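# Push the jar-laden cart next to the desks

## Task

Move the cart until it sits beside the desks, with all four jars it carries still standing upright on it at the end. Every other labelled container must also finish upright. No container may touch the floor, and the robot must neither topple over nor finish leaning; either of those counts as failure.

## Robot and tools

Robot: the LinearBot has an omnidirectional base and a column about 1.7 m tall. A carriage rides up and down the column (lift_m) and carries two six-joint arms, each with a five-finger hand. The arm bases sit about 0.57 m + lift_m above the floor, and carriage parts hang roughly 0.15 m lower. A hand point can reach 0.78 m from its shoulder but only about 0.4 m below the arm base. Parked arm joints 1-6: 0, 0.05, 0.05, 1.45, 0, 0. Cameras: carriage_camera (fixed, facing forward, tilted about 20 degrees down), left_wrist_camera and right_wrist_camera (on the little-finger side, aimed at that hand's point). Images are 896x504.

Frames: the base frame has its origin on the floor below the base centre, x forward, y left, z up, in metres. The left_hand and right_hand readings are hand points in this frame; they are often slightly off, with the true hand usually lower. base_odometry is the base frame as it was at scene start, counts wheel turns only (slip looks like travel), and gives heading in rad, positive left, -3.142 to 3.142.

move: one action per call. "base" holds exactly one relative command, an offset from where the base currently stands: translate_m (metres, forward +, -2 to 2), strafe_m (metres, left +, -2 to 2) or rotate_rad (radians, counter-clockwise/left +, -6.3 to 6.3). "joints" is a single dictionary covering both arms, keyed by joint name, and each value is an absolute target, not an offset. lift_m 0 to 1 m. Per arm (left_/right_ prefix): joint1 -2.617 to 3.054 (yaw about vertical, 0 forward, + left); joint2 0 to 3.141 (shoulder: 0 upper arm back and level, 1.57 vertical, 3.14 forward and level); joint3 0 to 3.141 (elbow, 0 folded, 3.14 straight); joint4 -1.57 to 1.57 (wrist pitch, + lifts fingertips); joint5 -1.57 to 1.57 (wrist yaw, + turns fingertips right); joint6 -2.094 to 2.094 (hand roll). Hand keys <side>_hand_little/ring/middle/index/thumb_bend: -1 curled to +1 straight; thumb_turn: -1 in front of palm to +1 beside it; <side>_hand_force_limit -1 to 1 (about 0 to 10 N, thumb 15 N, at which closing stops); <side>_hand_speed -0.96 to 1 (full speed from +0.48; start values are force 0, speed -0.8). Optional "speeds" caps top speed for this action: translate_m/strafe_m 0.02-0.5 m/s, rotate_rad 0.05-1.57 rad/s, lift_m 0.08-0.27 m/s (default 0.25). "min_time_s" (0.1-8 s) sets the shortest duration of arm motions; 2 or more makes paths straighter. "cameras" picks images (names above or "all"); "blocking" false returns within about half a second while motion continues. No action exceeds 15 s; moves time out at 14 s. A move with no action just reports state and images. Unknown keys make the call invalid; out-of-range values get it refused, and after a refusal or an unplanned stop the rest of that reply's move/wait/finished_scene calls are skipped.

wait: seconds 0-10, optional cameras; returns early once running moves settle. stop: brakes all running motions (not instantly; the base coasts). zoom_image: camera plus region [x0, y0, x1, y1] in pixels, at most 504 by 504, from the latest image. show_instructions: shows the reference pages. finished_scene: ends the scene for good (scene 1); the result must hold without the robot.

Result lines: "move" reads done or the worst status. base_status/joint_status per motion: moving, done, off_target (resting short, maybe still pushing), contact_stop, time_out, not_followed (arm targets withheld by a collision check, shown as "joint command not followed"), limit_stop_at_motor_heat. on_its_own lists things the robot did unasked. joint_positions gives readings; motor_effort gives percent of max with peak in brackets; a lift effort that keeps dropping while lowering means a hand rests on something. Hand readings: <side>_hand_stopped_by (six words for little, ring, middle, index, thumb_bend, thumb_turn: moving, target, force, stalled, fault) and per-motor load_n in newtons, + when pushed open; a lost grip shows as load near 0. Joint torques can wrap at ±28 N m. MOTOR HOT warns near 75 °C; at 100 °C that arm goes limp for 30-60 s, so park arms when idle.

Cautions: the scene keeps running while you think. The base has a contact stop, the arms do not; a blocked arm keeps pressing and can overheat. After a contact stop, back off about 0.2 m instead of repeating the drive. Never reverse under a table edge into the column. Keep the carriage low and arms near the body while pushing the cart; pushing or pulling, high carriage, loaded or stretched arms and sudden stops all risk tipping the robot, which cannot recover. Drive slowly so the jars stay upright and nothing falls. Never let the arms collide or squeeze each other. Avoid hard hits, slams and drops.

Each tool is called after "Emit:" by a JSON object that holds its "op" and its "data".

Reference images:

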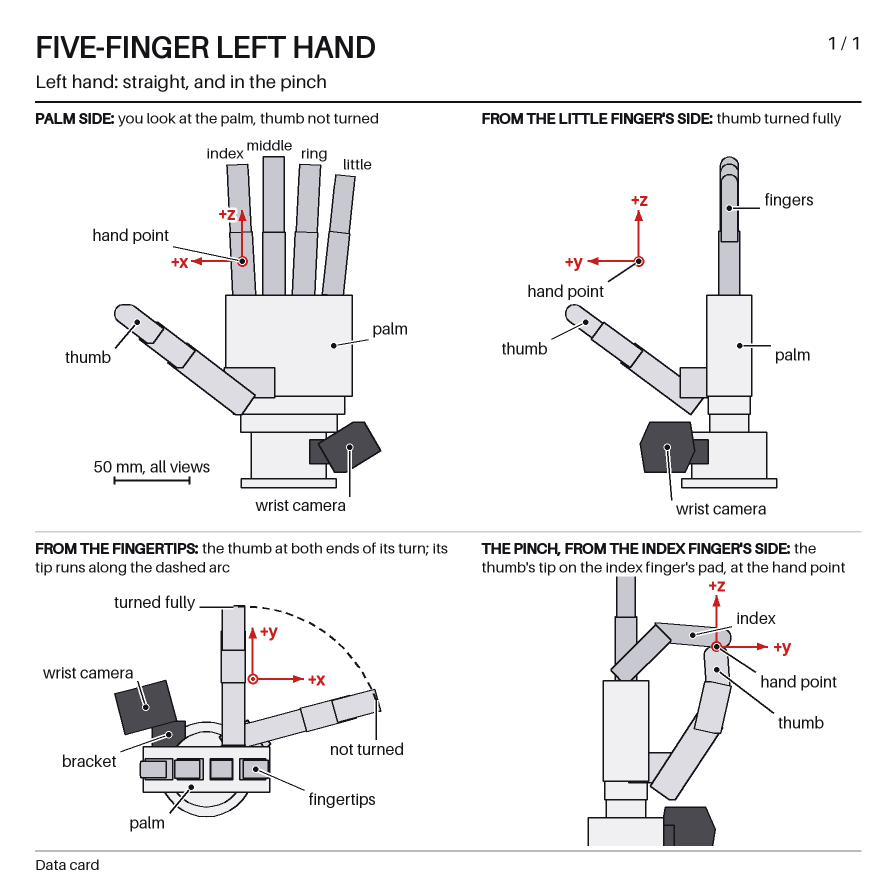

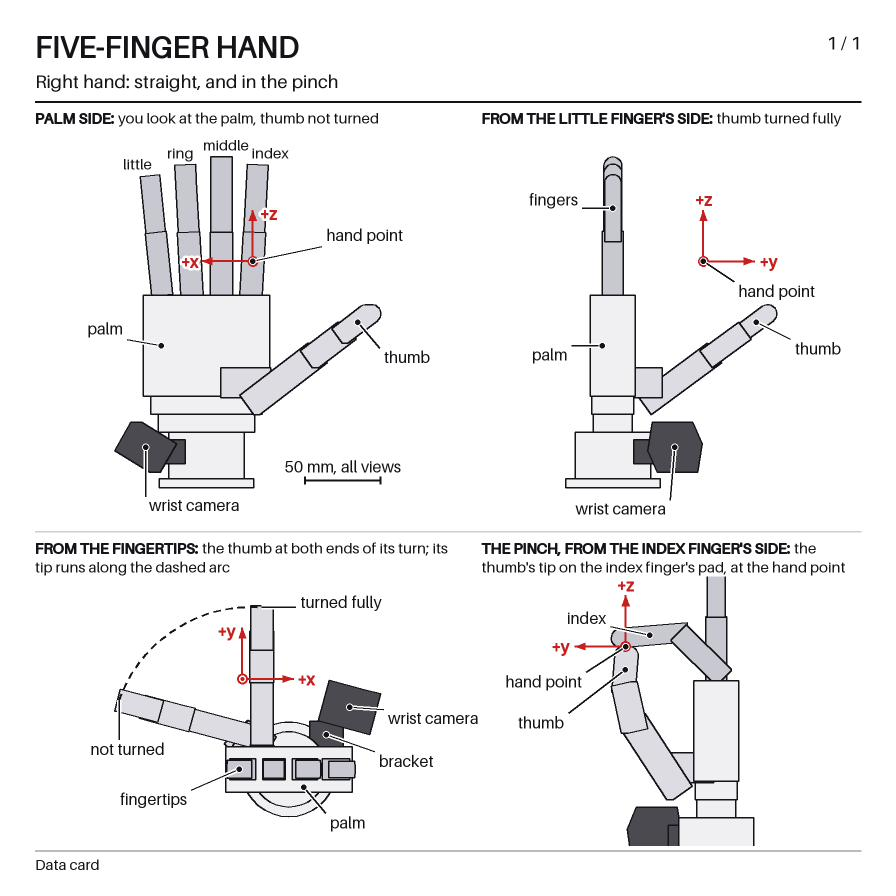

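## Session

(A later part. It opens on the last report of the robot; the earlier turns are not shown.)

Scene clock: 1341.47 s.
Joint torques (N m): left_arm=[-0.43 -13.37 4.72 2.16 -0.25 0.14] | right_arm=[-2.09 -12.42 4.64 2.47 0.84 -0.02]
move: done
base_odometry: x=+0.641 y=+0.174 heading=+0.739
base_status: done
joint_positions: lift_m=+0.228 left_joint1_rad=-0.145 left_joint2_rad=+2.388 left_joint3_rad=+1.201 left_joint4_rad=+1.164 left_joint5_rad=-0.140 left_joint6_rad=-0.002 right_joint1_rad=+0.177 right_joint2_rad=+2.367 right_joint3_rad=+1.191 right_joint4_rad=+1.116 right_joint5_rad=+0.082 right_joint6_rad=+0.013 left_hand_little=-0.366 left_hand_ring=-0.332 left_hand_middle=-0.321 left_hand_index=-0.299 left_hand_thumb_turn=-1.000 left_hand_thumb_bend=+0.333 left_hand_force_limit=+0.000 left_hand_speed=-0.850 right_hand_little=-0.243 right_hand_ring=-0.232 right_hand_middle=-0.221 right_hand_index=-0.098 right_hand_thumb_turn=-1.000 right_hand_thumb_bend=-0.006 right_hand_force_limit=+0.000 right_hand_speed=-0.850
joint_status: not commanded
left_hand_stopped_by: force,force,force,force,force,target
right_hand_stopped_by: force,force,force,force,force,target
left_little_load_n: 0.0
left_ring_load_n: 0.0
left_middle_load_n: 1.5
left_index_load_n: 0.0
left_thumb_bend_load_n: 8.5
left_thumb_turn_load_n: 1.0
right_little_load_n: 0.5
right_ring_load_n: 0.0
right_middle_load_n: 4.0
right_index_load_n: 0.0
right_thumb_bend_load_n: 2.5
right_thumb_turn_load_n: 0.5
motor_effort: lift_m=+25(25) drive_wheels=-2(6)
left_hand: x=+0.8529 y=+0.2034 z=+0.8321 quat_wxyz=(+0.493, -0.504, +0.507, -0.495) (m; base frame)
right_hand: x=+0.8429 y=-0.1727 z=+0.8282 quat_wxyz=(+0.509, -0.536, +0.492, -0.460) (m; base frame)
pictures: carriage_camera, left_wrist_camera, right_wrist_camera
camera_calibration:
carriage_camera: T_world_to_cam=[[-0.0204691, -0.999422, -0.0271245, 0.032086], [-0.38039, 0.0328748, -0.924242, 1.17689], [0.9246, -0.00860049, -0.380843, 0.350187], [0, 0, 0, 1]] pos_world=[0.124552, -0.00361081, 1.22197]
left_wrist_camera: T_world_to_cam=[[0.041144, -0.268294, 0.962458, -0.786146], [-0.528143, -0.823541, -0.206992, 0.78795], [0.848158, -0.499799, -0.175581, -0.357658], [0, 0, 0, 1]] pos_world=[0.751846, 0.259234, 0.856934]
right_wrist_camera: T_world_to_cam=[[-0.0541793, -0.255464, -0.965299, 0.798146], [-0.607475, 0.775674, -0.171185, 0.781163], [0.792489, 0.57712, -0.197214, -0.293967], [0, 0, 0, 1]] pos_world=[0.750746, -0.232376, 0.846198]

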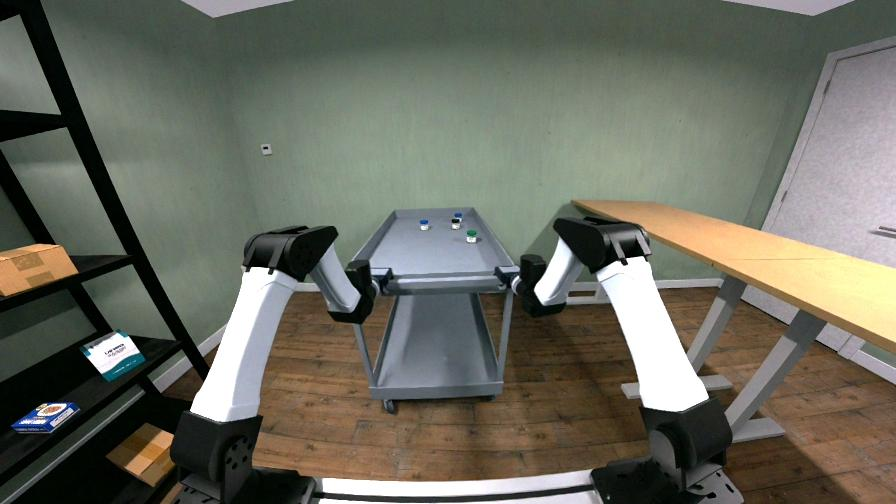

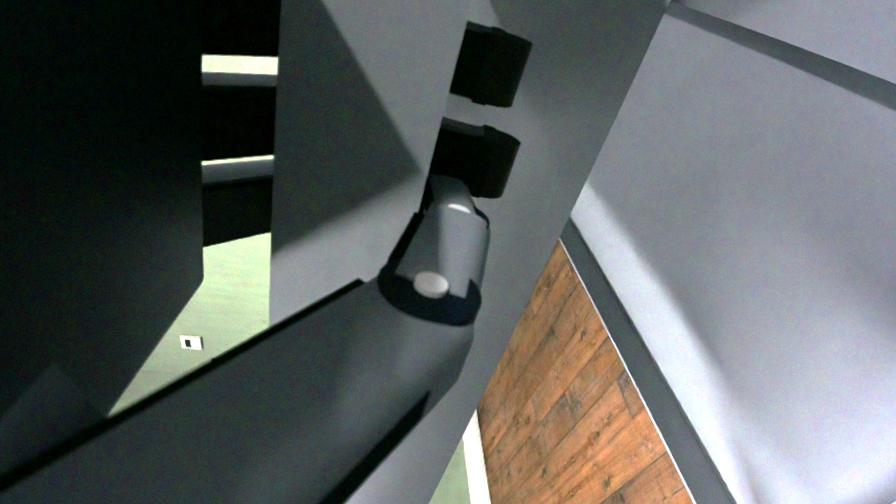

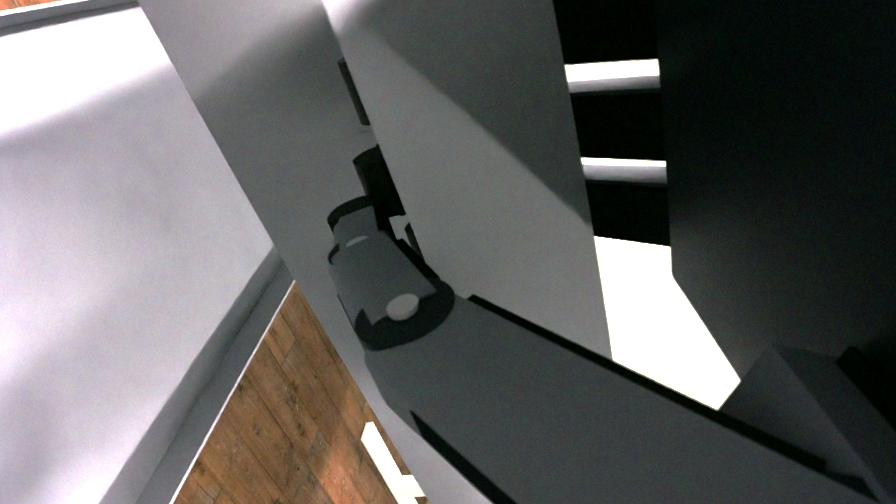

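Emit:
{"op": "move", "data": {"base": {"strafe_m": -0.15}, "speeds": {"strafe_m": 0.06}}}

Emit:
{"op": "move", "data": {"base": {"rotate_rad": 0.06}, "speeds": {"rotate_rad": 0.1}}}

Emit:
{"op": "move", "data": {"base": {"strafe_m": -0.15}, "speeds": {"strafe_m": 0.06}, "cameras": ["all"]}}

Emit:
{"op": "zoom_image", "data": {"camera": "carriage_camera", "region": [340, 190, 560, 410]}}

Scene clock: 1439.30 s.
Joint torques (N m): left_arm=[0.34 -12.7 12.96 0.79 1.22 0.11] | right_arm=[-4.53 -15.58 -1.07 3.04 1.55 -0.06]
move: done
base_odometry: x=+0.742 y=+0.063 heading=+0.740
base_status: done
joint_positions: lift_m=+0.228 left_joint1_rad=-0.154 left_joint2_rad=+2.388 left_joint3_rad=+1.099 left_joint4_rad=+1.302 left_joint5_rad=-0.277 left_joint6_rad=-0.001 right_joint1_rad=+0.205 right_joint2_rad=+2.400 right_joint3_rad=+1.269 right_joint4_rad=+1.068 right_joint5_rad=+0.022 right_joint6_rad=+0.017 left_hand_little=-0.366 left_hand_ring=-0.332 left_hand_middle=-0.321 left_hand_index=-0.300 left_hand_thumb_turn=-1.000 left_hand_thumb_bend=+0.333 left_hand_force_limit=+0.000 left_hand_speed=-0.850 right_hand_little=-0.242 right_hand_ring=-0.231 right_hand_middle=-0.207 right_hand_index=-0.098 right_hand_thumb_turn=-1.000 right_hand_thumb_bend=-0.006 right_hand_force_limit=+0.000 right_hand_speed=-0.850
joint_status: not commanded
left_hand_stopped_by: force,force,force,force,force,target
right_hand_stopped_by: force,force,force,force,force,target
left_little_load_n: 0.0
left_ring_load_n: -0.5
left_middle_load_n: -0.5
left_index_load_n: -9.5
left_thumb_bend_load_n: 8.5
left_thumb_turn_load_n: 0.5
right_little_load_n: 6.0
right_ring_load_n: 18.5
right_middle_load_n: 26.0
right_index_load_n: 0.0
right_thumb_bend_load_n: 3.0
right_thumb_turn_load_n: -1.0
motor_effort: lift_m=+25(25) drive_wheels=+6(10)
left_hand: x=+0.8358 y=+0.2275 z=+0.8280 quat_wxyz=(+0.532, -0.527, +0.464, -0.473) (m; base frame)
right_hand: x=+0.8499 y=-0.1413 z=+0.8278 quat_wxyz=(+0.529, -0.557, +0.471, -0.434) (m; base frame)
pictures: none

Scene clock: 1440.33 s.
Joint torques (N m): left_arm=[1.59 -13.15 7.15 1.8 -0.25 0.13] | right_arm=[-1.28 -14.72 2.97 2.27 0.48 0]
move: done
base_odometry: x=+0.742 y=+0.063 heading=+0.799
base_status: done
joint_positions: lift_m=+0.228 left_joint1_rad=-0.168 left_joint2_rad=+2.388 left_joint3_rad=+1.170 left_joint4_rad=+1.202 left_joint5_rad=-0.133 left_joint6_rad=-0.001 right_joint1_rad=+0.167 right_joint2_rad=+2.393 right_joint3_rad=+1.213 right_joint4_rad=+1.135 right_joint5_rad=+0.112 right_joint6_rad=+0.011 left_hand_little=-0.366 left_hand_ring=-0.332 left_hand_middle=-0.321 left_hand_index=-0.299 left_hand_thumb_turn=-1.000 left_hand_thumb_bend=+0.333 left_hand_force_limit=+0.000 left_hand_speed=-0.850 right_hand_little=-0.243 right_hand_ring=-0.232 right_hand_middle=-0.211 right_hand_index=-0.098 right_hand_thumb_turn=-1.000 right_hand_thumb_bend=-0.007 right_hand_force_limit=+0.000 right_hand_speed=-0.850
joint_status: not commanded
left_hand_stopped_by: force,force,force,force,force,target
right_hand_stopped_by: force,force,force,force,force,target
left_little_load_n: -2.0
left_ring_load_n: 0.0
left_middle_load_n: 1.5
left_index_load_n: 0.0
left_thumb_bend_load_n: 8.5
left_thumb_turn_load_n: 1.0
right_little_load_n: 0.0
right_ring_load_n: 0.0
right_middle_load_n: 0.0
right_index_load_n: 0.0
right_thumb_bend_load_n: 0.0
right_thumb_turn_load_n: 0.0
motor_effort: lift_m=+24(25) drive_wheels=-1(6)
left_hand: x=+0.8445 y=+0.1891 z=+0.8293 quat_wxyz=(+0.488, -0.495, +0.513, -0.504) (m; base frame)
right_hand: x=+0.8503 y=-0.1835 z=+0.8262 quat_wxyz=(+0.503, -0.524, +0.498, -0.473) (m; base frame)
pictures: none

Scene clock: 1443.40 s.
Joint torques (N m): left_arm=[0.7 -12.63 14.22 0.55 1.49 0.11] | right_arm=[-4.57 -16.13 -2.04 3.12 1.58 -0.11]
move: done
base_odometry: x=+0.850 y=-0.041 heading=+0.801
base_status: done
joint_positions: lift_m=+0.228 left_joint1_rad=-0.157 left_joint2_rad=+2.388 left_joint3_rad=+1.084 left_joint4_rad=+1.325 left_joint5_rad=-0.302 left_joint6_rad=+0.001 right_joint1_rad=+0.205 right_joint2_rad=+2.407 right_joint3_rad=+1.281 right_joint4_rad=+1.061 right_joint5_rad=+0.020 right_joint6_rad=+0.022 left_hand_little=-0.366 left_hand_ring=-0.332 left_hand_middle=-0.321 left_hand_index=-0.300 left_hand_thumb_turn=-1.000 left_hand_thumb_bend=+0.333 left_hand_force_limit=+0.000 left_hand_speed=-0.850 right_hand_little=-0.242 right_hand_ring=-0.230 right_hand_middle=-0.199 right_hand_index=-0.098 right_hand_thumb_turn=-1.000 right_hand_thumb_bend=-0.007 right_hand_force_limit=+0.000 right_hand_speed=-0.850
joint_status: not commanded
left_hand_stopped_by: force,force,force,force,force,target
right_hand_stopped_by: force,force,force,force,force,target
left_little_load_n: 0.0
left_ring_load_n: -0.5
left_middle_load_n: -0.5
left_index_load_n: -12.5
left_thumb_bend_load_n: 9.0
left_thumb_turn_load_n: 0.5
right_little_load_n: 7.0
right_ring_load_n: 24.5
right_middle_load_n: 24.5
right_index_load_n: 0.0
right_thumb_bend_load_n: 0.5
right_thumb_turn_load_n: 0.0
motor_effort: lift_m=+25(25) drive_wheels=+10(15)
left_hand: x=+0.8327 y=+0.2312 z=+0.8280 quat_wxyz=(+0.539, -0.531, +0.456, -0.468) (m; base frame)
right_hand: x=+0.8519 y=-0.1401 z=+0.8275 quat_wxyz=(+0.531, -0.556, +0.472, -0.432) (m; base frame)
pictures: carriage_camera, left_wrist_camera, right_wrist_camera
camera_calibration:
carriage_camera: T_world_to_cam=[[-0.0204691, -0.999422, -0.0271245, 0.032086], [-0.38039, 0.0328748, -0.924242, 1.17689], [0.9246, -0.00860049, -0.380843, 0.350187], [0, 0, 0, 1]] pos_world=[0.124552, -0.00361081, 1.22197]
left_wrist_camera: T_world_to_cam=[[0.0392598, -0.259001, 0.965079, -0.776672], [-0.389552, -0.893372, -0.223909, 0.714171], [0.920167, -0.367158, -0.135968, -0.450875], [0, 0, 0, 1]] pos_world=[0.723579, 0.271319, 0.848155]
right_wrist_camera: T_world_to_cam=[[-0.0383141, -0.24812, -0.967971, 0.795996], [-0.675472, 0.720283, -0.157893, 0.800386], [0.736389, 0.647788, -0.195195, -0.263972], [0, 0, 0, 1]] pos_world=[0.765523, -0.208004, 0.845351]

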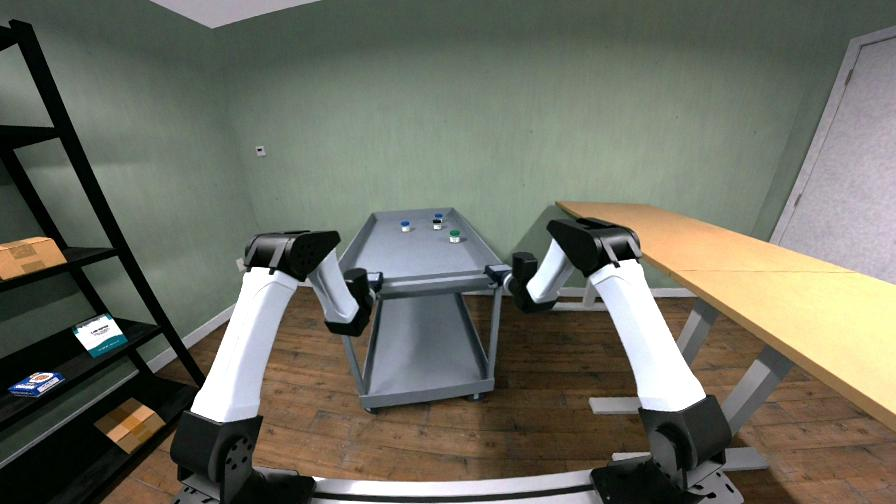

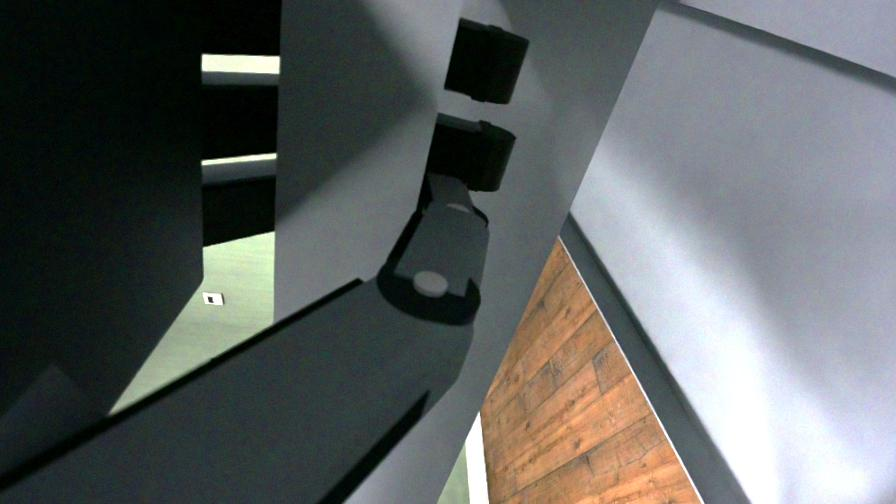

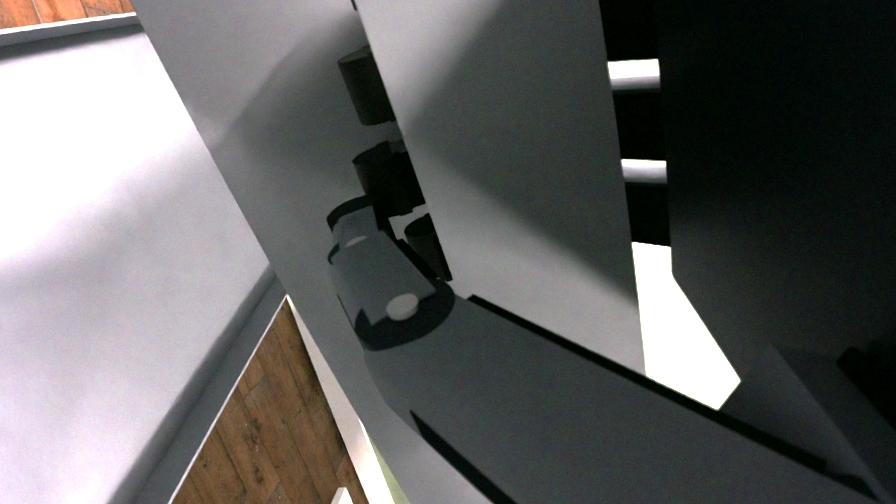

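Scaled by 2.291 from the camera's 896x504 image, which has a finer 1280x720 frame.

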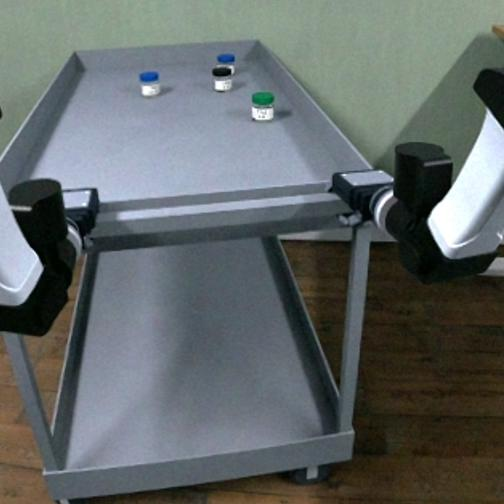

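Emit:
{"op": "move", "data": {"base": {"strafe_m": 0.03}, "joints": {"left_hand_speed": -0.3, "right_hand_speed": -0.3, "left_hand_thumb_bend": 1, "right_hand_thumb_bend": 1, "left_hand_little": 0.0, "left_hand_ring": 0.0, "left_hand_middle": 0.0, "left_hand_index": 0.0, "right_hand_little": 0.0, "right_hand_ring": 0.0, "right_hand_middle": 0.0, "right_hand_index": 0.0}}}

Emit:
{"op": "move", "data": {"joints": {"left_hand_thumb_turn": 1, "right_hand_thumb_turn": 1}}}

Emit:
{"op": "move", "data": {"joints": {"lift_m": 0.4}, "speeds": {"lift_m": 0.1}, "cameras": ["carriage_camera"]}}

Scene clock: 1470.07 s.
Joint torques (N m): left_arm=[2.71 -11.77 13.74 1.18 1.13 -0.03] | right_arm=[-3.32 -16.01 -0.27 2.6 1.05 -0.23]
move: done
base_odometry: x=+0.828 y=-0.020 heading=+0.801
base_status: done
joint_positions: lift_m=+0.228 left_joint1_rad=-0.180 left_joint2_rad=+2.379 left_joint3_rad=+1.090 left_joint4_rad=+1.263 left_joint5_rad=-0.271 left_joint6_rad=+0.013 right_joint1_rad=+0.191 right_joint2_rad=+2.407 right_joint3_rad=+1.257 right_joint4_rad=+1.105 right_joint5_rad=+0.065 right_joint6_rad=+0.034 left_hand_little=-0.002 left_hand_ring=-0.004 left_hand_middle=-0.005 left_hand_index=-0.001 left_hand_thumb_turn=-1.000 left_hand_thumb_bend=+1.000 left_hand_force_limit=+0.000 left_hand_speed=-0.300 right_hand_little=+0.000 right_hand_ring=+0.001 right_hand_middle=+0.001 right_hand_index=+0.002 right_hand_thumb_turn=-1.000 right_hand_thumb_bend=+1.000 right_hand_force_limit=+0.000 right_hand_speed=-0.300
joint_status: all done
left_hand_stopped_by: target,target,target,target,target,target
right_hand_stopped_by: target,target,force,force,target,target
left_little_load_n: -9.5
left_ring_load_n: -11.5
left_middle_load_n: -11.0
left_index_load_n: -3.5
left_thumb_bend_load_n: 0.0
left_thumb_turn_load_n: 0.0
right_little_load_n: -1.5
right_ring_load_n: 2.5
right_middle_load_n: 3.0
right_index_load_n: 7.0
right_thumb_bend_load_n: 0.0
right_thumb_turn_load_n: 0.5
motor_effort: lift_m=+25(25) drive_wheels=+5(9)
left_hand: x=+0.8297 y=+0.2125 z=+0.8188 quat_wxyz=(+0.520, -0.524, +0.488, -0.466) (m; base frame)
right_hand: x=+0.8533 y=-0.1569 z=+0.8291 quat_wxyz=(+0.525, -0.535, +0.486, -0.449) (m; base frame)
pictures: none

Scene clock: 1472.03 s.
Joint torques (N m): left_arm=[2.7 -11.82 13.48 1.33 1.03 -0.38] | right_arm=[-3.34 -16.02 -0.23 2.6 1.06 -0.22]
move: done
base_odometry: x=+0.828 y=-0.020 heading=+0.801
base_status: not commanded
joint_positions: lift_m=+0.228 left_joint1_rad=-0.180 left_joint2_rad=+2.379 left_joint3_rad=+1.094 left_joint4_rad=+1.249 left_joint5_rad=-0.262 left_joint6_rad=+0.043 right_joint1_rad=+0.191 right_joint2_rad=+2.407 right_joint3_rad=+1.257 right_joint4_rad=+1.105 right_joint5_rad=+0.065 right_joint6_rad=+0.034 left_hand_little=-0.002 left_hand_ring=-0.004 left_hand_middle=-0.005 left_hand_index=-0.001 left_hand_thumb_turn=+0.999 left_hand_thumb_bend=+1.000 left_hand_force_limit=+0.000 left_hand_speed=-0.300 right_hand_little=+0.000 right_hand_ring=+0.001 right_hand_middle=+0.001 right_hand_index=+0.002 right_hand_thumb_turn=+1.000 right_hand_thumb_bend=+1.000 right_hand_force_limit=+0.000 right_hand_speed=-0.300
joint_status: all done
left_hand_stopped_by: target,target,target,target,target,target
right_hand_stopped_by: target,target,force,force,target,target
left_little_load_n: -12.5
left_ring_load_n: -11.5
left_middle_load_n: -8.5
left_index_load_n: -0.5
left_thumb_bend_load_n: 0.5
left_thumb_turn_load_n: -4.0
right_little_load_n: -1.5
right_ring_load_n: 2.5
right_middle_load_n: 3.0
right_index_load_n: 7.0
right_thumb_bend_load_n: 0.0
right_thumb_turn_load_n: 0.0
motor_effort: lift_m=+25(25) drive_wheels=+5(6)
left_hand: x=+0.8293 y=+0.2125 z=+0.8154 quat_wxyz=(+0.523, -0.516, +0.501, -0.457) (m; base frame)
right_hand: x=+0.8534 y=-0.1569 z=+0.8293 quat_wxyz=(+0.526, -0.535, +0.486, -0.449) (m; base frame)
pictures: none

Scene clock: 1474.17 s.
Joint torques (N m): left_arm=[0.75 -15.31 5.81 2.21 0.09 0.15] | right_arm=[0.08 -13.98 3.12 2.22 0.19 0.05]
move: done
base_odometry: x=+0.828 y=-0.020 heading=+0.801
base_status: not commanded
joint_positions: lift_m=+0.400 left_joint1_rad=-0.158 left_joint2_rad=+2.410 left_joint3_rad=+1.188 left_joint4_rad=+1.164 left_joint5_rad=-0.166 left_joint6_rad=-0.004 right_joint1_rad=+0.153 right_joint2_rad=+2.385 right_joint3_rad=+1.211 right_joint4_rad=+1.138 right_joint5_rad=+0.137 right_joint6_rad=+0.007 left_hand_little=-0.001 left_hand_ring=-0.002 left_hand_middle=-0.003 left_hand_index=-0.001 left_hand_thumb_turn=+0.999 left_hand_thumb_bend=+1.000 left_hand_force_limit=+0.000 left_hand_speed=-0.300 right_hand_little=+0.000 right_hand_ring=+0.000 right_hand_middle=+0.001 right_hand_index=+0.001 right_hand_thumb_turn=+1.000 right_hand_thumb_bend=+1.000 right_hand_force_limit=+0.000 right_hand_speed=-0.300
joint_status: all done
left_hand_stopped_by: target,target,target,target,target,target
right_hand_stopped_by: target,target,force,force,target,target
left_little_load_n: 0.0
left_ring_load_n: 0.0
left_middle_load_n: 0.0
left_index_load_n: 0.0
left_thumb_bend_load_n: 0.0
left_thumb_turn_load_n: 0.0
right_little_load_n: 0.0
right_ring_load_n: 0.0
right_middle_load_n: 0.0
right_index_load_n: 0.0
right_thumb_bend_load_n: 0.0
right_thumb_turn_load_n: -0.5
motor_effort: lift_m=+33(40) drive_wheels=+0(5)
left_hand: x=+0.8468 y=+0.2013 z=+0.9846 quat_wxyz=(+0.489, -0.515, +0.514, -0.482) (m; base frame)
right_hand: x=+0.8534 y=-0.1976 z=+1.0028 quat_wxyz=(+0.495, -0.512, +0.505, -0.487) (m; base frame)
pictures: carriage_camera
camera_calibration:
carriage_camera: T_world_to_cam=[[-0.0204691, -0.999422, -0.0271245, 0.0367325], [-0.38039, 0.0328748, -0.924242, 1.33522], [0.9246, -0.00860049, -0.380843, 0.415425], [0, 0, 0, 1]] pos_world=[0.124552, -0.00361081, 1.39327]

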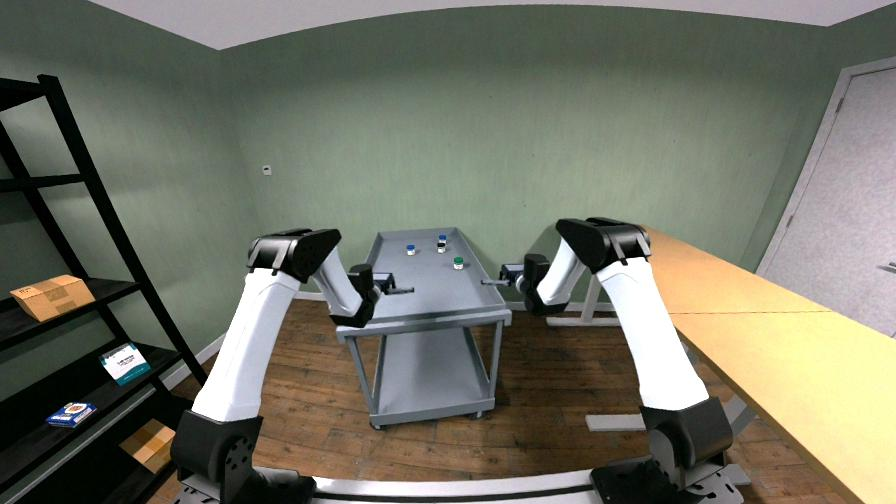

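Emit:
{"op": "move", "data": {"base": {"translate_m": -0.35}, "speeds": {"translate_m": 0.3}}}

Emit:
{"op": "move", "data": {"base": {"strafe_m": 0.4}, "joints": {"right_joint1_rad": 0, "right_joint2_rad": 0.05, "right_joint3_rad": 0.05, "right_joint4_rad": 1.45, "right_joint5_rad": 0, "right_joint6_rad": 0, "left_joint1_rad": 0, "left_joint2_rad": 0.05, "left_joint3_rad": 0.05, "left_joint4_rad": 1.45, "left_joint5_rad": 0, "left_joint6_rad": 0, "left_hand_speed": 0.3, "right_hand_speed": 0.3, "left_hand_little": -1, "left_hand_ring": -1, "left_hand_middle": -1, "left_hand_index": -1, "right_hand_little": -1, "right_hand_ring": -1, "right_hand_middle": -1, "right_hand_index": -1}, "min_time_s": 2}}

Emit:
{"op": "move", "data": {"base": {"rotate_rad": -1.69}}}

Emit:
{"op": "move", "data": {"base": {"translate_m": -0.72}, "joints": {"lift_m": 0.4}, "speeds": {"translate_m": 0.3}, "cameras": ["all"]}}

Scene clock: 1492.27 s.
Joint torques (N m): left_arm=[0.7 -15.5 5.72 2.18 0.07 0.15] | right_arm=[0.03 -13.9 3.15 2.22 0.19 0.05]
move: done
base_odometry: x=+0.584 y=-0.272 heading=+0.801
base_status: done
joint_positions: lift_m=+0.400 left_joint1_rad=-0.158 left_joint2_rad=+2.410 left_joint3_rad=+1.188 left_joint4_rad=+1.164 left_joint5_rad=-0.166 left_joint6_rad=-0.004 right_joint1_rad=+0.153 right_joint2_rad=+2.385 right_joint3_rad=+1.211 right_joint4_rad=+1.138 right_joint5_rad=+0.137 right_joint6_rad=+0.007 left_hand_little=-0.001 left_hand_ring=-0.002 left_hand_middle=-0.003 left_hand_index=-0.001 left_hand_thumb_turn=+0.999 left_hand_thumb_bend=+1.000 left_hand_force_limit=+0.000 left_hand_speed=-0.300 right_hand_little=+0.000 right_hand_ring=+0.000 right_hand_middle=+0.001 right_hand_index=+0.001 right_hand_thumb_turn=+1.000 right_hand_thumb_bend=+1.000 right_hand_force_limit=+0.000 right_hand_speed=-0.300
joint_status: not commanded
left_hand_stopped_by: target,target,target,target,target,target
right_hand_stopped_by: target,target,force,force,target,target
left_little_load_n: -0.5
left_ring_load_n: 0.0
left_middle_load_n: -0.5
left_index_load_n: 0.0
left_thumb_bend_load_n: 0.0
left_thumb_turn_load_n: -0.5
right_little_load_n: 0.0
right_ring_load_n: 0.0
right_middle_load_n: 0.0
right_index_load_n: 0.0
right_thumb_bend_load_n: 0.0
right_thumb_turn_load_n: 0.0
motor_effort: lift_m=+33(33) drive_wheels=+0(8)
left_hand: x=+0.8468 y=+0.2011 z=+0.9847 quat_wxyz=(+0.489, -0.515, +0.514, -0.482) (m; base frame)
right_hand: x=+0.8534 y=-0.1978 z=+1.0028 quat_wxyz=(+0.495, -0.512, +0.505, -0.487) (m; base frame)
pictures: none

Scene clock: 1495.20 s.
Joint torques (N m): left_arm=[0.76 3.56 4.25 0.08 0.11 0.15] | right_arm=[-0.39 2.39 3.19 0.09 -0.11 0.05]
move: done
base_odometry: x=+0.297 y=+0.007 heading=+0.801
base_status: done
joint_positions: lift_m=+0.400 left_joint1_rad=-0.009 left_joint2_rad=+0.056 left_joint3_rad=+0.060 left_joint4_rad=+1.434 left_joint5_rad=-0.016 left_joint6_rad=-0.004 right_joint1_rad=+0.008 right_joint2_rad=+0.057 right_joint3_rad=+0.062 right_joint4_rad=+1.440 right_joint5_rad=+0.011 right_joint6_rad=+0.006 left_hand_little=-1.000 left_hand_ring=-1.000 left_hand_middle=-1.000 left_hand_index=-1.000 left_hand_thumb_turn=+0.999 left_hand_thumb_bend=+1.000 left_hand_force_limit=+0.000 left_hand_speed=+0.300 right_hand_little=-1.000 right_hand_ring=-1.000 right_hand_middle=-1.000 right_hand_index=-1.000 right_hand_thumb_turn=+1.000 right_hand_thumb_bend=+1.000 right_hand_force_limit=+0.000 right_hand_speed=+0.300
joint_status: all done
left_hand_stopped_by: target,target,target,target,target,target
right_hand_stopped_by: target,target,target,target,target,target
left_little_load_n: 0.0
left_ring_load_n: 0.0
left_middle_load_n: 0.0
left_index_load_n: 0.0
left_thumb_bend_load_n: 0.0
left_thumb_turn_load_n: 0.0
right_little_load_n: 0.0
right_ring_load_n: 0.0
right_middle_load_n: 0.0
right_index_load_n: 0.0
right_thumb_bend_load_n: 0.0
right_thumb_turn_load_n: 0.0
motor_effort: lift_m=+32(33) drive_wheels=+1(7)
left_hand: x=+0.3271 y=+0.2691 z=+1.4277 quat_wxyz=(+0.702, -0.052, +0.041, -0.709) (m; base frame)
right_hand: x=+0.3251 y=-0.2682 z=+1.4288 quat_wxyz=(+0.710, -0.040, +0.048, -0.701) (m; base frame)
pictures: none

Scene clock: 1498.40 s.
Joint torques (N m): left_arm=[0.7 3.54 4.25 0.07 0.07 0.15] | right_arm=[-0.36 2.44 3.18 0.07 -0.08 0.05]
move: done
base_odometry: x=+0.297 y=+0.007 heading=-0.889
base_status: done
joint_positions: lift_m=+0.400 left_joint1_rad=-0.009 left_joint2_rad=+0.056 left_joint3_rad=+0.060 left_joint4_rad=+1.435 left_joint5_rad=-0.015 left_joint6_rad=-0.004 right_joint1_rad=+0.008 right_joint2_rad=+0.057 right_joint3_rad=+0.062 right_joint4_rad=+1.443 right_joint5_rad=+0.010 right_joint6_rad=+0.006 left_hand_little=-1.000 left_hand_ring=-1.000 left_hand_middle=-1.000 left_hand_index=-1.000 left_hand_thumb_turn=+0.999 left_hand_thumb_bend=+1.000 left_hand_force_limit=+0.000 left_hand_speed=+0.300 right_hand_little=-1.000 right_hand_ring=-1.000 right_hand_middle=-1.000 right_hand_index=-1.000 right_hand_thumb_turn=+1.000 right_hand_thumb_bend=+1.000 right_hand_force_limit=+0.000 right_hand_speed=+0.300
joint_status: not commanded
left_hand_stopped_by: target,target,target,target,target,target
right_hand_stopped_by: target,target,target,target,target,target
left_little_load_n: -0.5
left_ring_load_n: 0.0
left_middle_load_n: 0.0
left_index_load_n: 0.0
left_thumb_bend_load_n: 0.0
left_thumb_turn_load_n: 0.0
right_little_load_n: 0.0
right_ring_load_n: 0.0
right_middle_load_n: 0.5
right_index_load_n: 0.0
right_thumb_bend_load_n: 0.0
right_thumb_turn_load_n: 0.0
motor_effort: lift_m=+32(32) drive_wheels=+3(9)
left_hand: x=+0.3267 y=+0.2689 z=+1.4278 quat_wxyz=(+0.702, -0.052, +0.041, -0.710) (m; base frame)
right_hand: x=+0.3246 y=-0.2679 z=+1.4290 quat_wxyz=(+0.710, -0.040, +0.047, -0.701) (m; base frame)
pictures: none

Scene clock: 1502.30 s.
Joint torques (N m): left_arm=[0.73 3.56 4.25 0.06 0.09 0.14] | right_arm=[-0.36 2.41 3.21 0.01 -0.08 0.05]
move: done
base_odometry: x=-0.156 y=+0.566 heading=-0.890
base_status: done
joint_positions: lift_m=+0.400 left_joint1_rad=-0.009 left_joint2_rad=+0.056 left_joint3_rad=+0.060 left_joint4_rad=+1.439 left_joint5_rad=-0.015 left_joint6_rad=-0.004 right_joint1_rad=+0.008 right_joint2_rad=+0.057 right_joint3_rad=+0.062 right_joint4_rad=+1.446 right_joint5_rad=+0.010 right_joint6_rad=+0.006 left_hand_little=-1.000 left_hand_ring=-1.000 left_hand_middle=-1.000 left_hand_index=-1.000 left_hand_thumb_turn=+0.999 left_hand_thumb_bend=+1.000 left_hand_force_limit=+0.000 left_hand_speed=+0.300 right_hand_little=-1.000 right_hand_ring=-1.000 right_hand_middle=-1.000 right_hand_index=-1.000 right_hand_thumb_turn=+1.000 right_hand_thumb_bend=+1.000 right_hand_force_limit=+0.000 right_hand_speed=+0.300
joint_status: all done
left_hand_stopped_by: target,target,target,target,target,target
right_hand_stopped_by: target,target,target,target,target,target
left_little_load_n: 0.0
left_ring_load_n: 0.0
left_middle_load_n: 0.0
left_index_load_n: 0.0
left_thumb_bend_load_n: 0.0
left_thumb_turn_load_n: 0.0
right_little_load_n: 0.0
right_ring_load_n: 0.0
right_middle_load_n: 0.0
right_index_load_n: 0.0
right_thumb_bend_load_n: 0.0
right_thumb_turn_load_n: 0.0
motor_effort: lift_m=+32(32) drive_wheels=-3(11)
left_hand: x=+0.3259 y=+0.2689 z=+1.4281 quat_wxyz=(+0.702, -0.050, +0.040, -0.710) (m; base frame)
right_hand: x=+0.3238 y=-0.2679 z=+1.4293 quat_wxyz=(+0.710, -0.039, +0.046, -0.701) (m; base frame)
pictures: carriage_camera, left_wrist_camera, right_wrist_camera
camera_calibration:
carriage_camera: T_world_to_cam=[[-0.0204691, -0.999422, -0.0271245, 0.0367325], [-0.38039, 0.0328748, -0.924242, 1.33522], [0.9246, -0.00860049, -0.380843, 0.415425], [0, 0, 0, 1]] pos_world=[0.124552, -0.00361081, 1.39327]
left_wrist_camera: T_world_to_cam=[[-0.955552, -0.25504, 0.147898, 0.164033], [0.141112, -0.836108, -0.530104, 0.933647], [0.258857, -0.485672, 0.834935, -1.02819], [0, 0, 0, 1]] pos_world=[0.291147, 0.323104, 1.32914]
right_wrist_camera: T_world_to_cam=[[0.959814, -0.243657, -0.139239, -0.17985], [0.134698, 0.835254, -0.533111, 0.935545], [0.246196, 0.492932, 0.834509, -1.02933], [0, 0, 0, 1]] pos_world=[0.300022, -0.317852, 1.33269]

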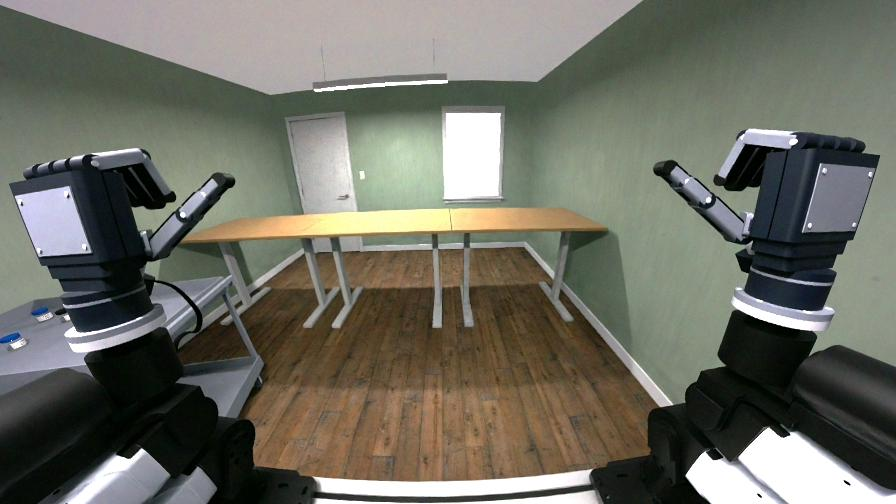

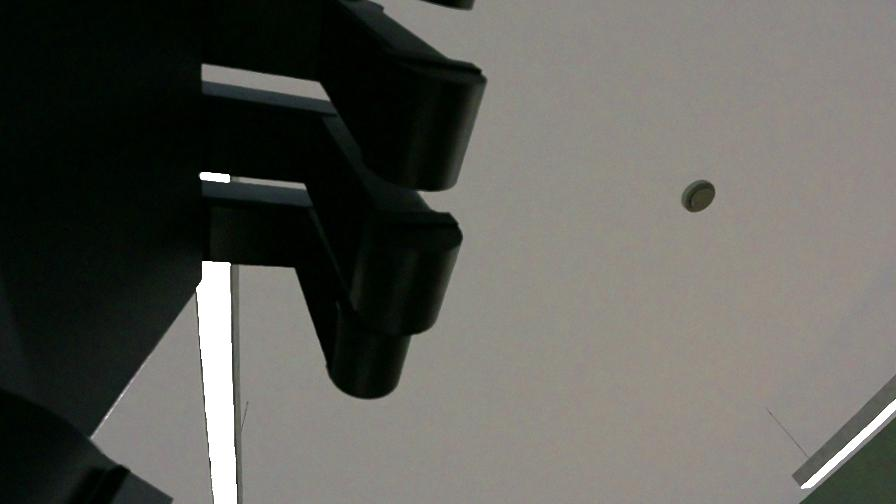

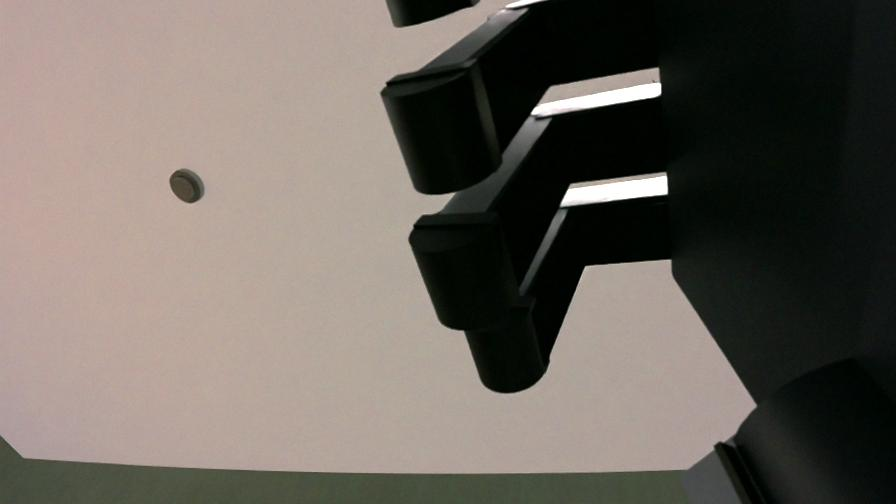

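Emit:
{"op": "move", "data": {"base": {"strafe_m": 1.0}, "speeds": {"strafe_m": 0.2}, "cameras": ["carriage_camera"]}}

Scene clock: 1527.77 s.
Joint torques (N m): left_arm=[0.59 3.62 4.19 0.03 0.05 0.14] | right_arm=[-0.32 2.43 3.18 0.02 -0.09 0.05]
move: done
base_odometry: x=+0.620 y=+1.196 heading=-0.889
base_status: done
joint_positions: lift_m=+0.400 left_joint1_rad=-0.007 left_joint2_rad=+0.056 left_joint3_rad=+0.060 left_joint4_rad=+1.439 left_joint5_rad=-0.013 left_joint6_rad=-0.004 right_joint1_rad=+0.007 right_joint2_rad=+0.057 right_joint3_rad=+0.062 right_joint4_rad=+1.446 right_joint5_rad=+0.009 right_joint6_rad=+0.006 left_hand_little=-1.000 left_hand_ring=-1.000 left_hand_middle=-1.000 left_hand_index=-1.000 left_hand_thumb_turn=+0.999 left_hand_thumb_bend=+1.000 left_hand_force_limit=+0.000 left_hand_speed=+0.300 right_hand_little=-1.000 right_hand_ring=-1.000 right_hand_middle=-1.000 right_hand_index=-1.000 right_hand_thumb_turn=+1.000 right_hand_thumb_bend=+1.000 right_hand_force_limit=+0.000 right_hand_speed=+0.300
joint_status: not commanded
left_hand_stopped_by: target,target,target,target,target,target
right_hand_stopped_by: target,target,target,target,target,target
left_little_load_n: 0.0
left_ring_load_n: 0.0
left_middle_load_n: 0.0
left_index_load_n: 0.0
left_thumb_bend_load_n: 0.0
left_thumb_turn_load_n: 0.0
right_little_load_n: 0.0
right_ring_load_n: 0.0
right_middle_load_n: 0.0
right_index_load_n: 0.0
right_thumb_bend_load_n: 0.0
right_thumb_turn_load_n: 0.0
motor_effort: lift_m=+32(32) drive_wheels=+2(7)
left_hand: x=+0.3259 y=+0.2687 z=+1.4280 quat_wxyz=(+0.702, -0.050, +0.041, -0.709) (m; base frame)
right_hand: x=+0.3238 y=-0.2679 z=+1.4293 quat_wxyz=(+0.710, -0.039, +0.046, -0.702) (m; base frame)
pictures: carriage_camera
camera_calibration:
carriage_camera: T_world_to_cam=[[-0.0204691, -0.999422, -0.0271245, 0.0367325], [-0.38039, 0.0328748, -0.924242, 1.33522], [0.9246, -0.00860049, -0.380843, 0.415425], [0, 0, 0, 1]] pos_world=[0.124552, -0.00361081, 1.39327]

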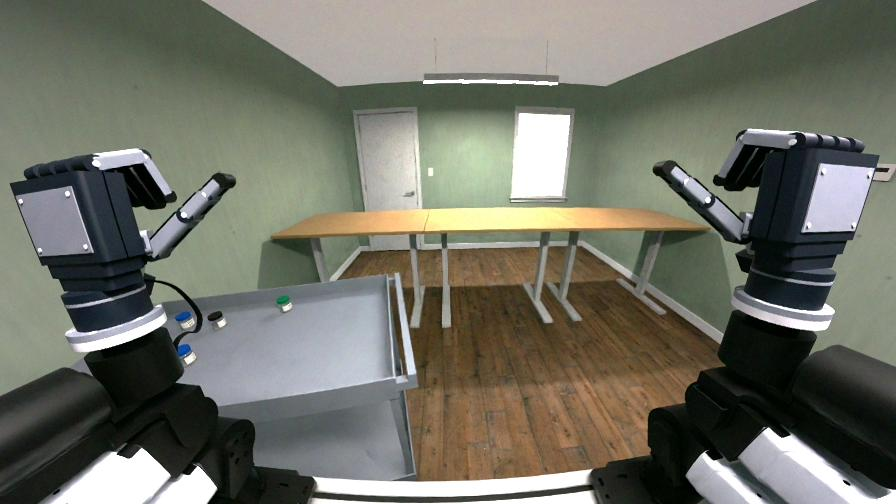

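Emit:
{"op": "zoom_image", "data": {"camera": "carriage_camera", "region": [360, 190, 520, 350]}}

Emit:
{"op": "zoom_image", "data": {"camera": "carriage_camera", "region": [160, 250, 440, 490]}}

Scaled by 3.150 from the camera's 896x504 image, which has a finer 1280x720 frame.

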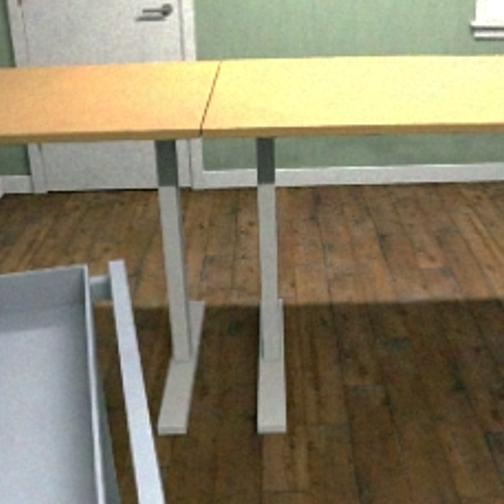

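Scaled by 1.800 from the camera's 896x504 image, which has a finer 1280x720 frame.

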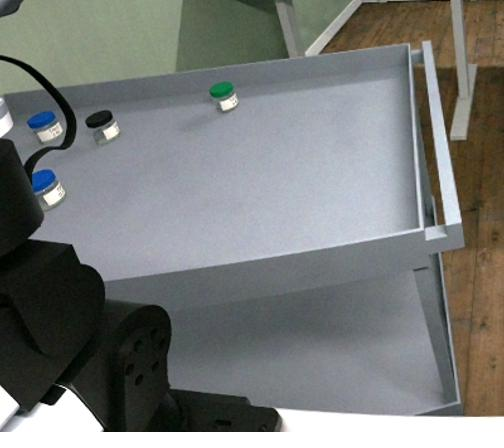

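Emit:
{"op": "move", "data": {"joints": {"lift_m": 0.1}, "cameras": ["carriage_camera"]}}

Emit:
{"op": "zoom_image", "data": {"camera": "carriage_camera", "region": [360, 160, 520, 320]}}

Scene clock: 1562.83 s.
Joint torques (N m): left_arm=[0.54 3.86 4.72 0.02 0.06 0.15] | right_arm=[-0.35 2.67 3.56 0.01 -0.08 0.05]
move: done
base_odometry: x=+0.620 y=+1.196 heading=-0.889
base_status: not commanded
joint_positions: lift_m=+0.100 left_joint1_rad=-0.007 left_joint2_rad=+0.052 left_joint3_rad=+0.053 left_joint4_rad=+1.439 left_joint5_rad=-0.013 left_joint6_rad=-0.004 right_joint1_rad=+0.007 right_joint2_rad=+0.054 right_joint3_rad=+0.057 right_joint4_rad=+1.446 right_joint5_rad=+0.009 right_joint6_rad=+0.006 left_hand_little=-1.000 left_hand_ring=-1.000 left_hand_middle=-1.000 left_hand_index=-1.000 left_hand_thumb_turn=+0.999 left_hand_thumb_bend=+1.000 left_hand_force_limit=+0.000 left_hand_speed=+0.300 right_hand_little=-1.000 right_hand_ring=-1.000 right_hand_middle=-1.000 right_hand_index=-1.000 right_hand_thumb_turn=+1.000 right_hand_thumb_bend=+1.000 right_hand_force_limit=+0.000 right_hand_speed=+0.300
joint_status: all done
left_hand_stopped_by: target,target,target,target,target,target
right_hand_stopped_by: target,target,target,target,target,target
left_little_load_n: 0.0
left_ring_load_n: 0.0
left_middle_load_n: 0.0
left_index_load_n: 0.0
left_thumb_bend_load_n: 0.0
left_thumb_turn_load_n: 0.0
right_little_load_n: 0.0
right_ring_load_n: 0.0
right_middle_load_n: 0.0
right_index_load_n: 0.0
right_thumb_bend_load_n: 0.0
right_thumb_turn_load_n: 0.0
motor_effort: lift_m=+25(28) drive_wheels=+0(2)
left_hand: x=+0.3267 y=+0.2686 z=+1.1269 quat_wxyz=(+0.702, -0.051, +0.042, -0.709) (m; base frame)
right_hand: x=+0.3245 y=-0.2679 z=+1.1285 quat_wxyz=(+0.710, -0.040, +0.047, -0.702) (m; base frame)
pictures: carriage_camera
camera_calibration:
carriage_camera: T_world_to_cam=[[-0.0204691, -0.999422, -0.0271245, 0.0286141], [-0.38039, 0.0328748, -0.924242, 1.05859], [0.9246, -0.00860049, -0.380843, 0.301439], [0, 0, 0, 1]] pos_world=[0.124552, -0.00361081, 1.09397]

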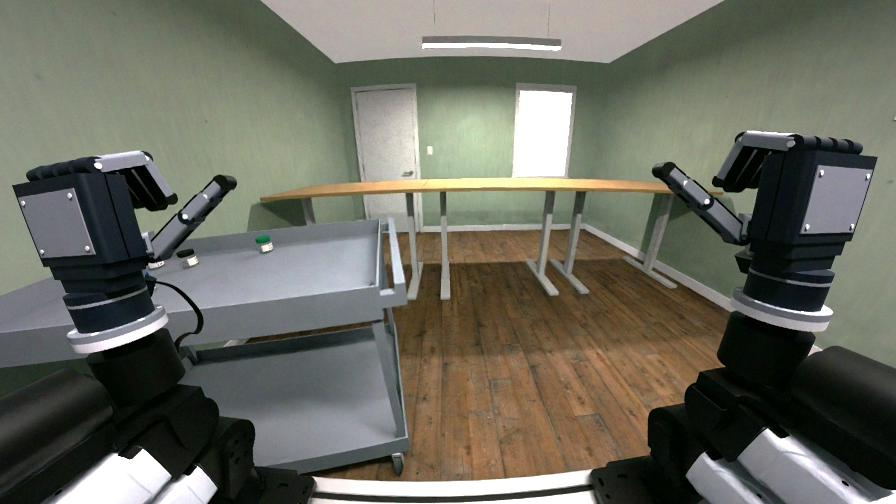

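Scaled by 3.150 from the camera's 896x504 image, which has a finer 1280x720 frame.

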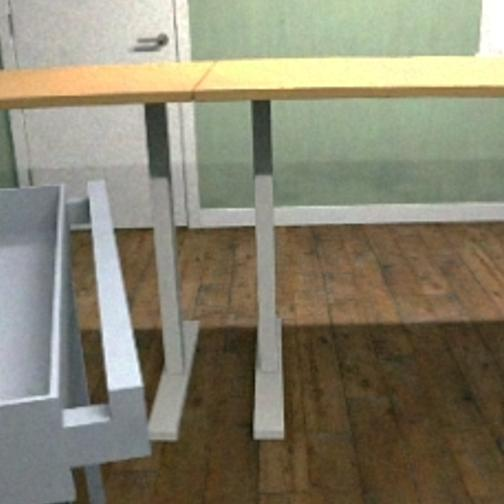

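Emit:
{"op": "move", "data": {"base": {"translate_m": -0.04}, "joints": {"lift_m": 0.35}}}

Emit:
{"op": "move", "data": {"base": {"strafe_m": 0.62}, "speeds": {"strafe_m": 0.15}, "cameras": ["carriage_camera"]}}

Scene clock: 1599.50 s.
Joint torques (N m): left_arm=[0.65 3.88 4.88 -0.01 0.06 0.16] | right_arm=[-0.32 2.7 3.67 -0.03 -0.08 0.05]
move: done
base_odometry: x=+0.595 y=+1.227 heading=-0.889
base_status: done
joint_positions: lift_m=+0.350 left_joint1_rad=-0.007 left_joint2_rad=+0.052 left_joint3_rad=+0.052 left_joint4_rad=+1.442 left_joint5_rad=-0.013 left_joint6_rad=-0.004 right_joint1_rad=+0.007 right_joint2_rad=+0.054 right_joint3_rad=+0.055 right_joint4_rad=+1.449 right_joint5_rad=+0.009 right_joint6_rad=+0.006 left_hand_little=-1.000 left_hand_ring=-1.000 left_hand_middle=-1.000 left_hand_index=-1.000 left_hand_thumb_turn=+0.999 left_hand_thumb_bend=+1.000 left_hand_force_limit=+0.000 left_hand_speed=+0.300 right_hand_little=-1.000 right_hand_ring=-1.000 right_hand_middle=-1.000 right_hand_index=-1.000 right_hand_thumb_turn=+1.000 right_hand_thumb_bend=+1.000 right_hand_force_limit=+0.000 right_hand_speed=+0.300
joint_status: all done
left_hand_stopped_by: target,target,target,target,target,target
right_hand_stopped_by: target,target,target,target,target,target
left_little_load_n: 0.0
left_ring_load_n: 0.0
left_middle_load_n: 0.0
left_index_load_n: 0.0
left_thumb_bend_load_n: 0.0
left_thumb_turn_load_n: 0.0
right_little_load_n: 0.0
right_ring_load_n: 0.0
right_middle_load_n: 0.0
right_index_load_n: 0.0
right_thumb_bend_load_n: 0.0
right_thumb_turn_load_n: 0.0
motor_effort: lift_m=+33(41) drive_wheels=+0(6)
left_hand: x=+0.3262 y=+0.2686 z=+1.3760 quat_wxyz=(+0.702, -0.050, +0.041, -0.709) (m; base frame)
right_hand: x=+0.3242 y=-0.2679 z=+1.3774 quat_wxyz=(+0.710, -0.040, +0.046, -0.702) (m; base frame)
pictures: none

Scene clock: 1604.63 s.
Joint torques (N m): left_arm=[0.54 3.93 4.92 0 0.05 0.15] | right_arm=[-0.34 2.71 3.7 -0.02 -0.07 0.05]
move: done
base_odometry: x=+1.077 y=+1.618 heading=-0.889
base_status: done
joint_positions: lift_m=+0.350 left_joint1_rad=-0.006 left_joint2_rad=+0.052 left_joint3_rad=+0.052 left_joint4_rad=+1.442 left_joint5_rad=-0.011 left_joint6_rad=-0.004 right_joint1_rad=+0.006 right_joint2_rad=+0.054 right_joint3_rad=+0.055 right_joint4_rad=+1.449 right_joint5_rad=+0.009 right_joint6_rad=+0.006 left_hand_little=-1.000 left_hand_ring=-1.000 left_hand_middle=-1.000 left_hand_index=-1.000 left_hand_thumb_turn=+0.999 left_hand_thumb_bend=+1.000 left_hand_force_limit=+0.000 left_hand_speed=+0.300 right_hand_little=-1.000 right_hand_ring=-1.000 right_hand_middle=-1.000 right_hand_index=-1.000 right_hand_thumb_turn=+1.000 right_hand_thumb_bend=+1.000 right_hand_force_limit=+0.000 right_hand_speed=+0.300
joint_status: not commanded
left_hand_stopped_by: target,target,target,target,target,target
right_hand_stopped_by: target,target,target,target,target,target
left_little_load_n: 0.0
left_ring_load_n: 0.0
left_middle_load_n: 0.0
left_index_load_n: -0.5
left_thumb_bend_load_n: 0.0
left_thumb_turn_load_n: 0.0
right_little_load_n: 0.0
right_ring_load_n: 0.0
right_middle_load_n: 0.0
right_index_load_n: 0.0
right_thumb_bend_load_n: 0.0
right_thumb_turn_load_n: 0.0
motor_effort: lift_m=+33(33) drive_wheels=+3(7)
left_hand: x=+0.3262 y=+0.2685 z=+1.3760 quat_wxyz=(+0.702, -0.049, +0.042, -0.709) (m; base frame)
right_hand: x=+0.3242 y=-0.2679 z=+1.3774 quat_wxyz=(+0.710, -0.040, +0.046, -0.702) (m; base frame)
pictures: carriage_camera
camera_calibration:
carriage_camera: T_world_to_cam=[[-0.0204691, -0.999422, -0.0271245, 0.0353762], [-0.38039, 0.0328748, -0.924242, 1.289], [0.9246, -0.00860049, -0.380843, 0.396383], [0, 0, 0, 1]] pos_world=[0.124552, -0.00361081, 1.34327]

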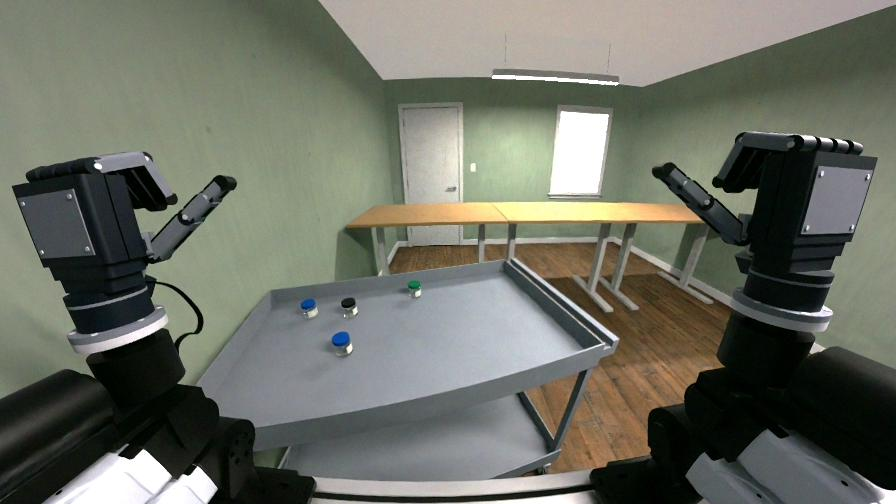

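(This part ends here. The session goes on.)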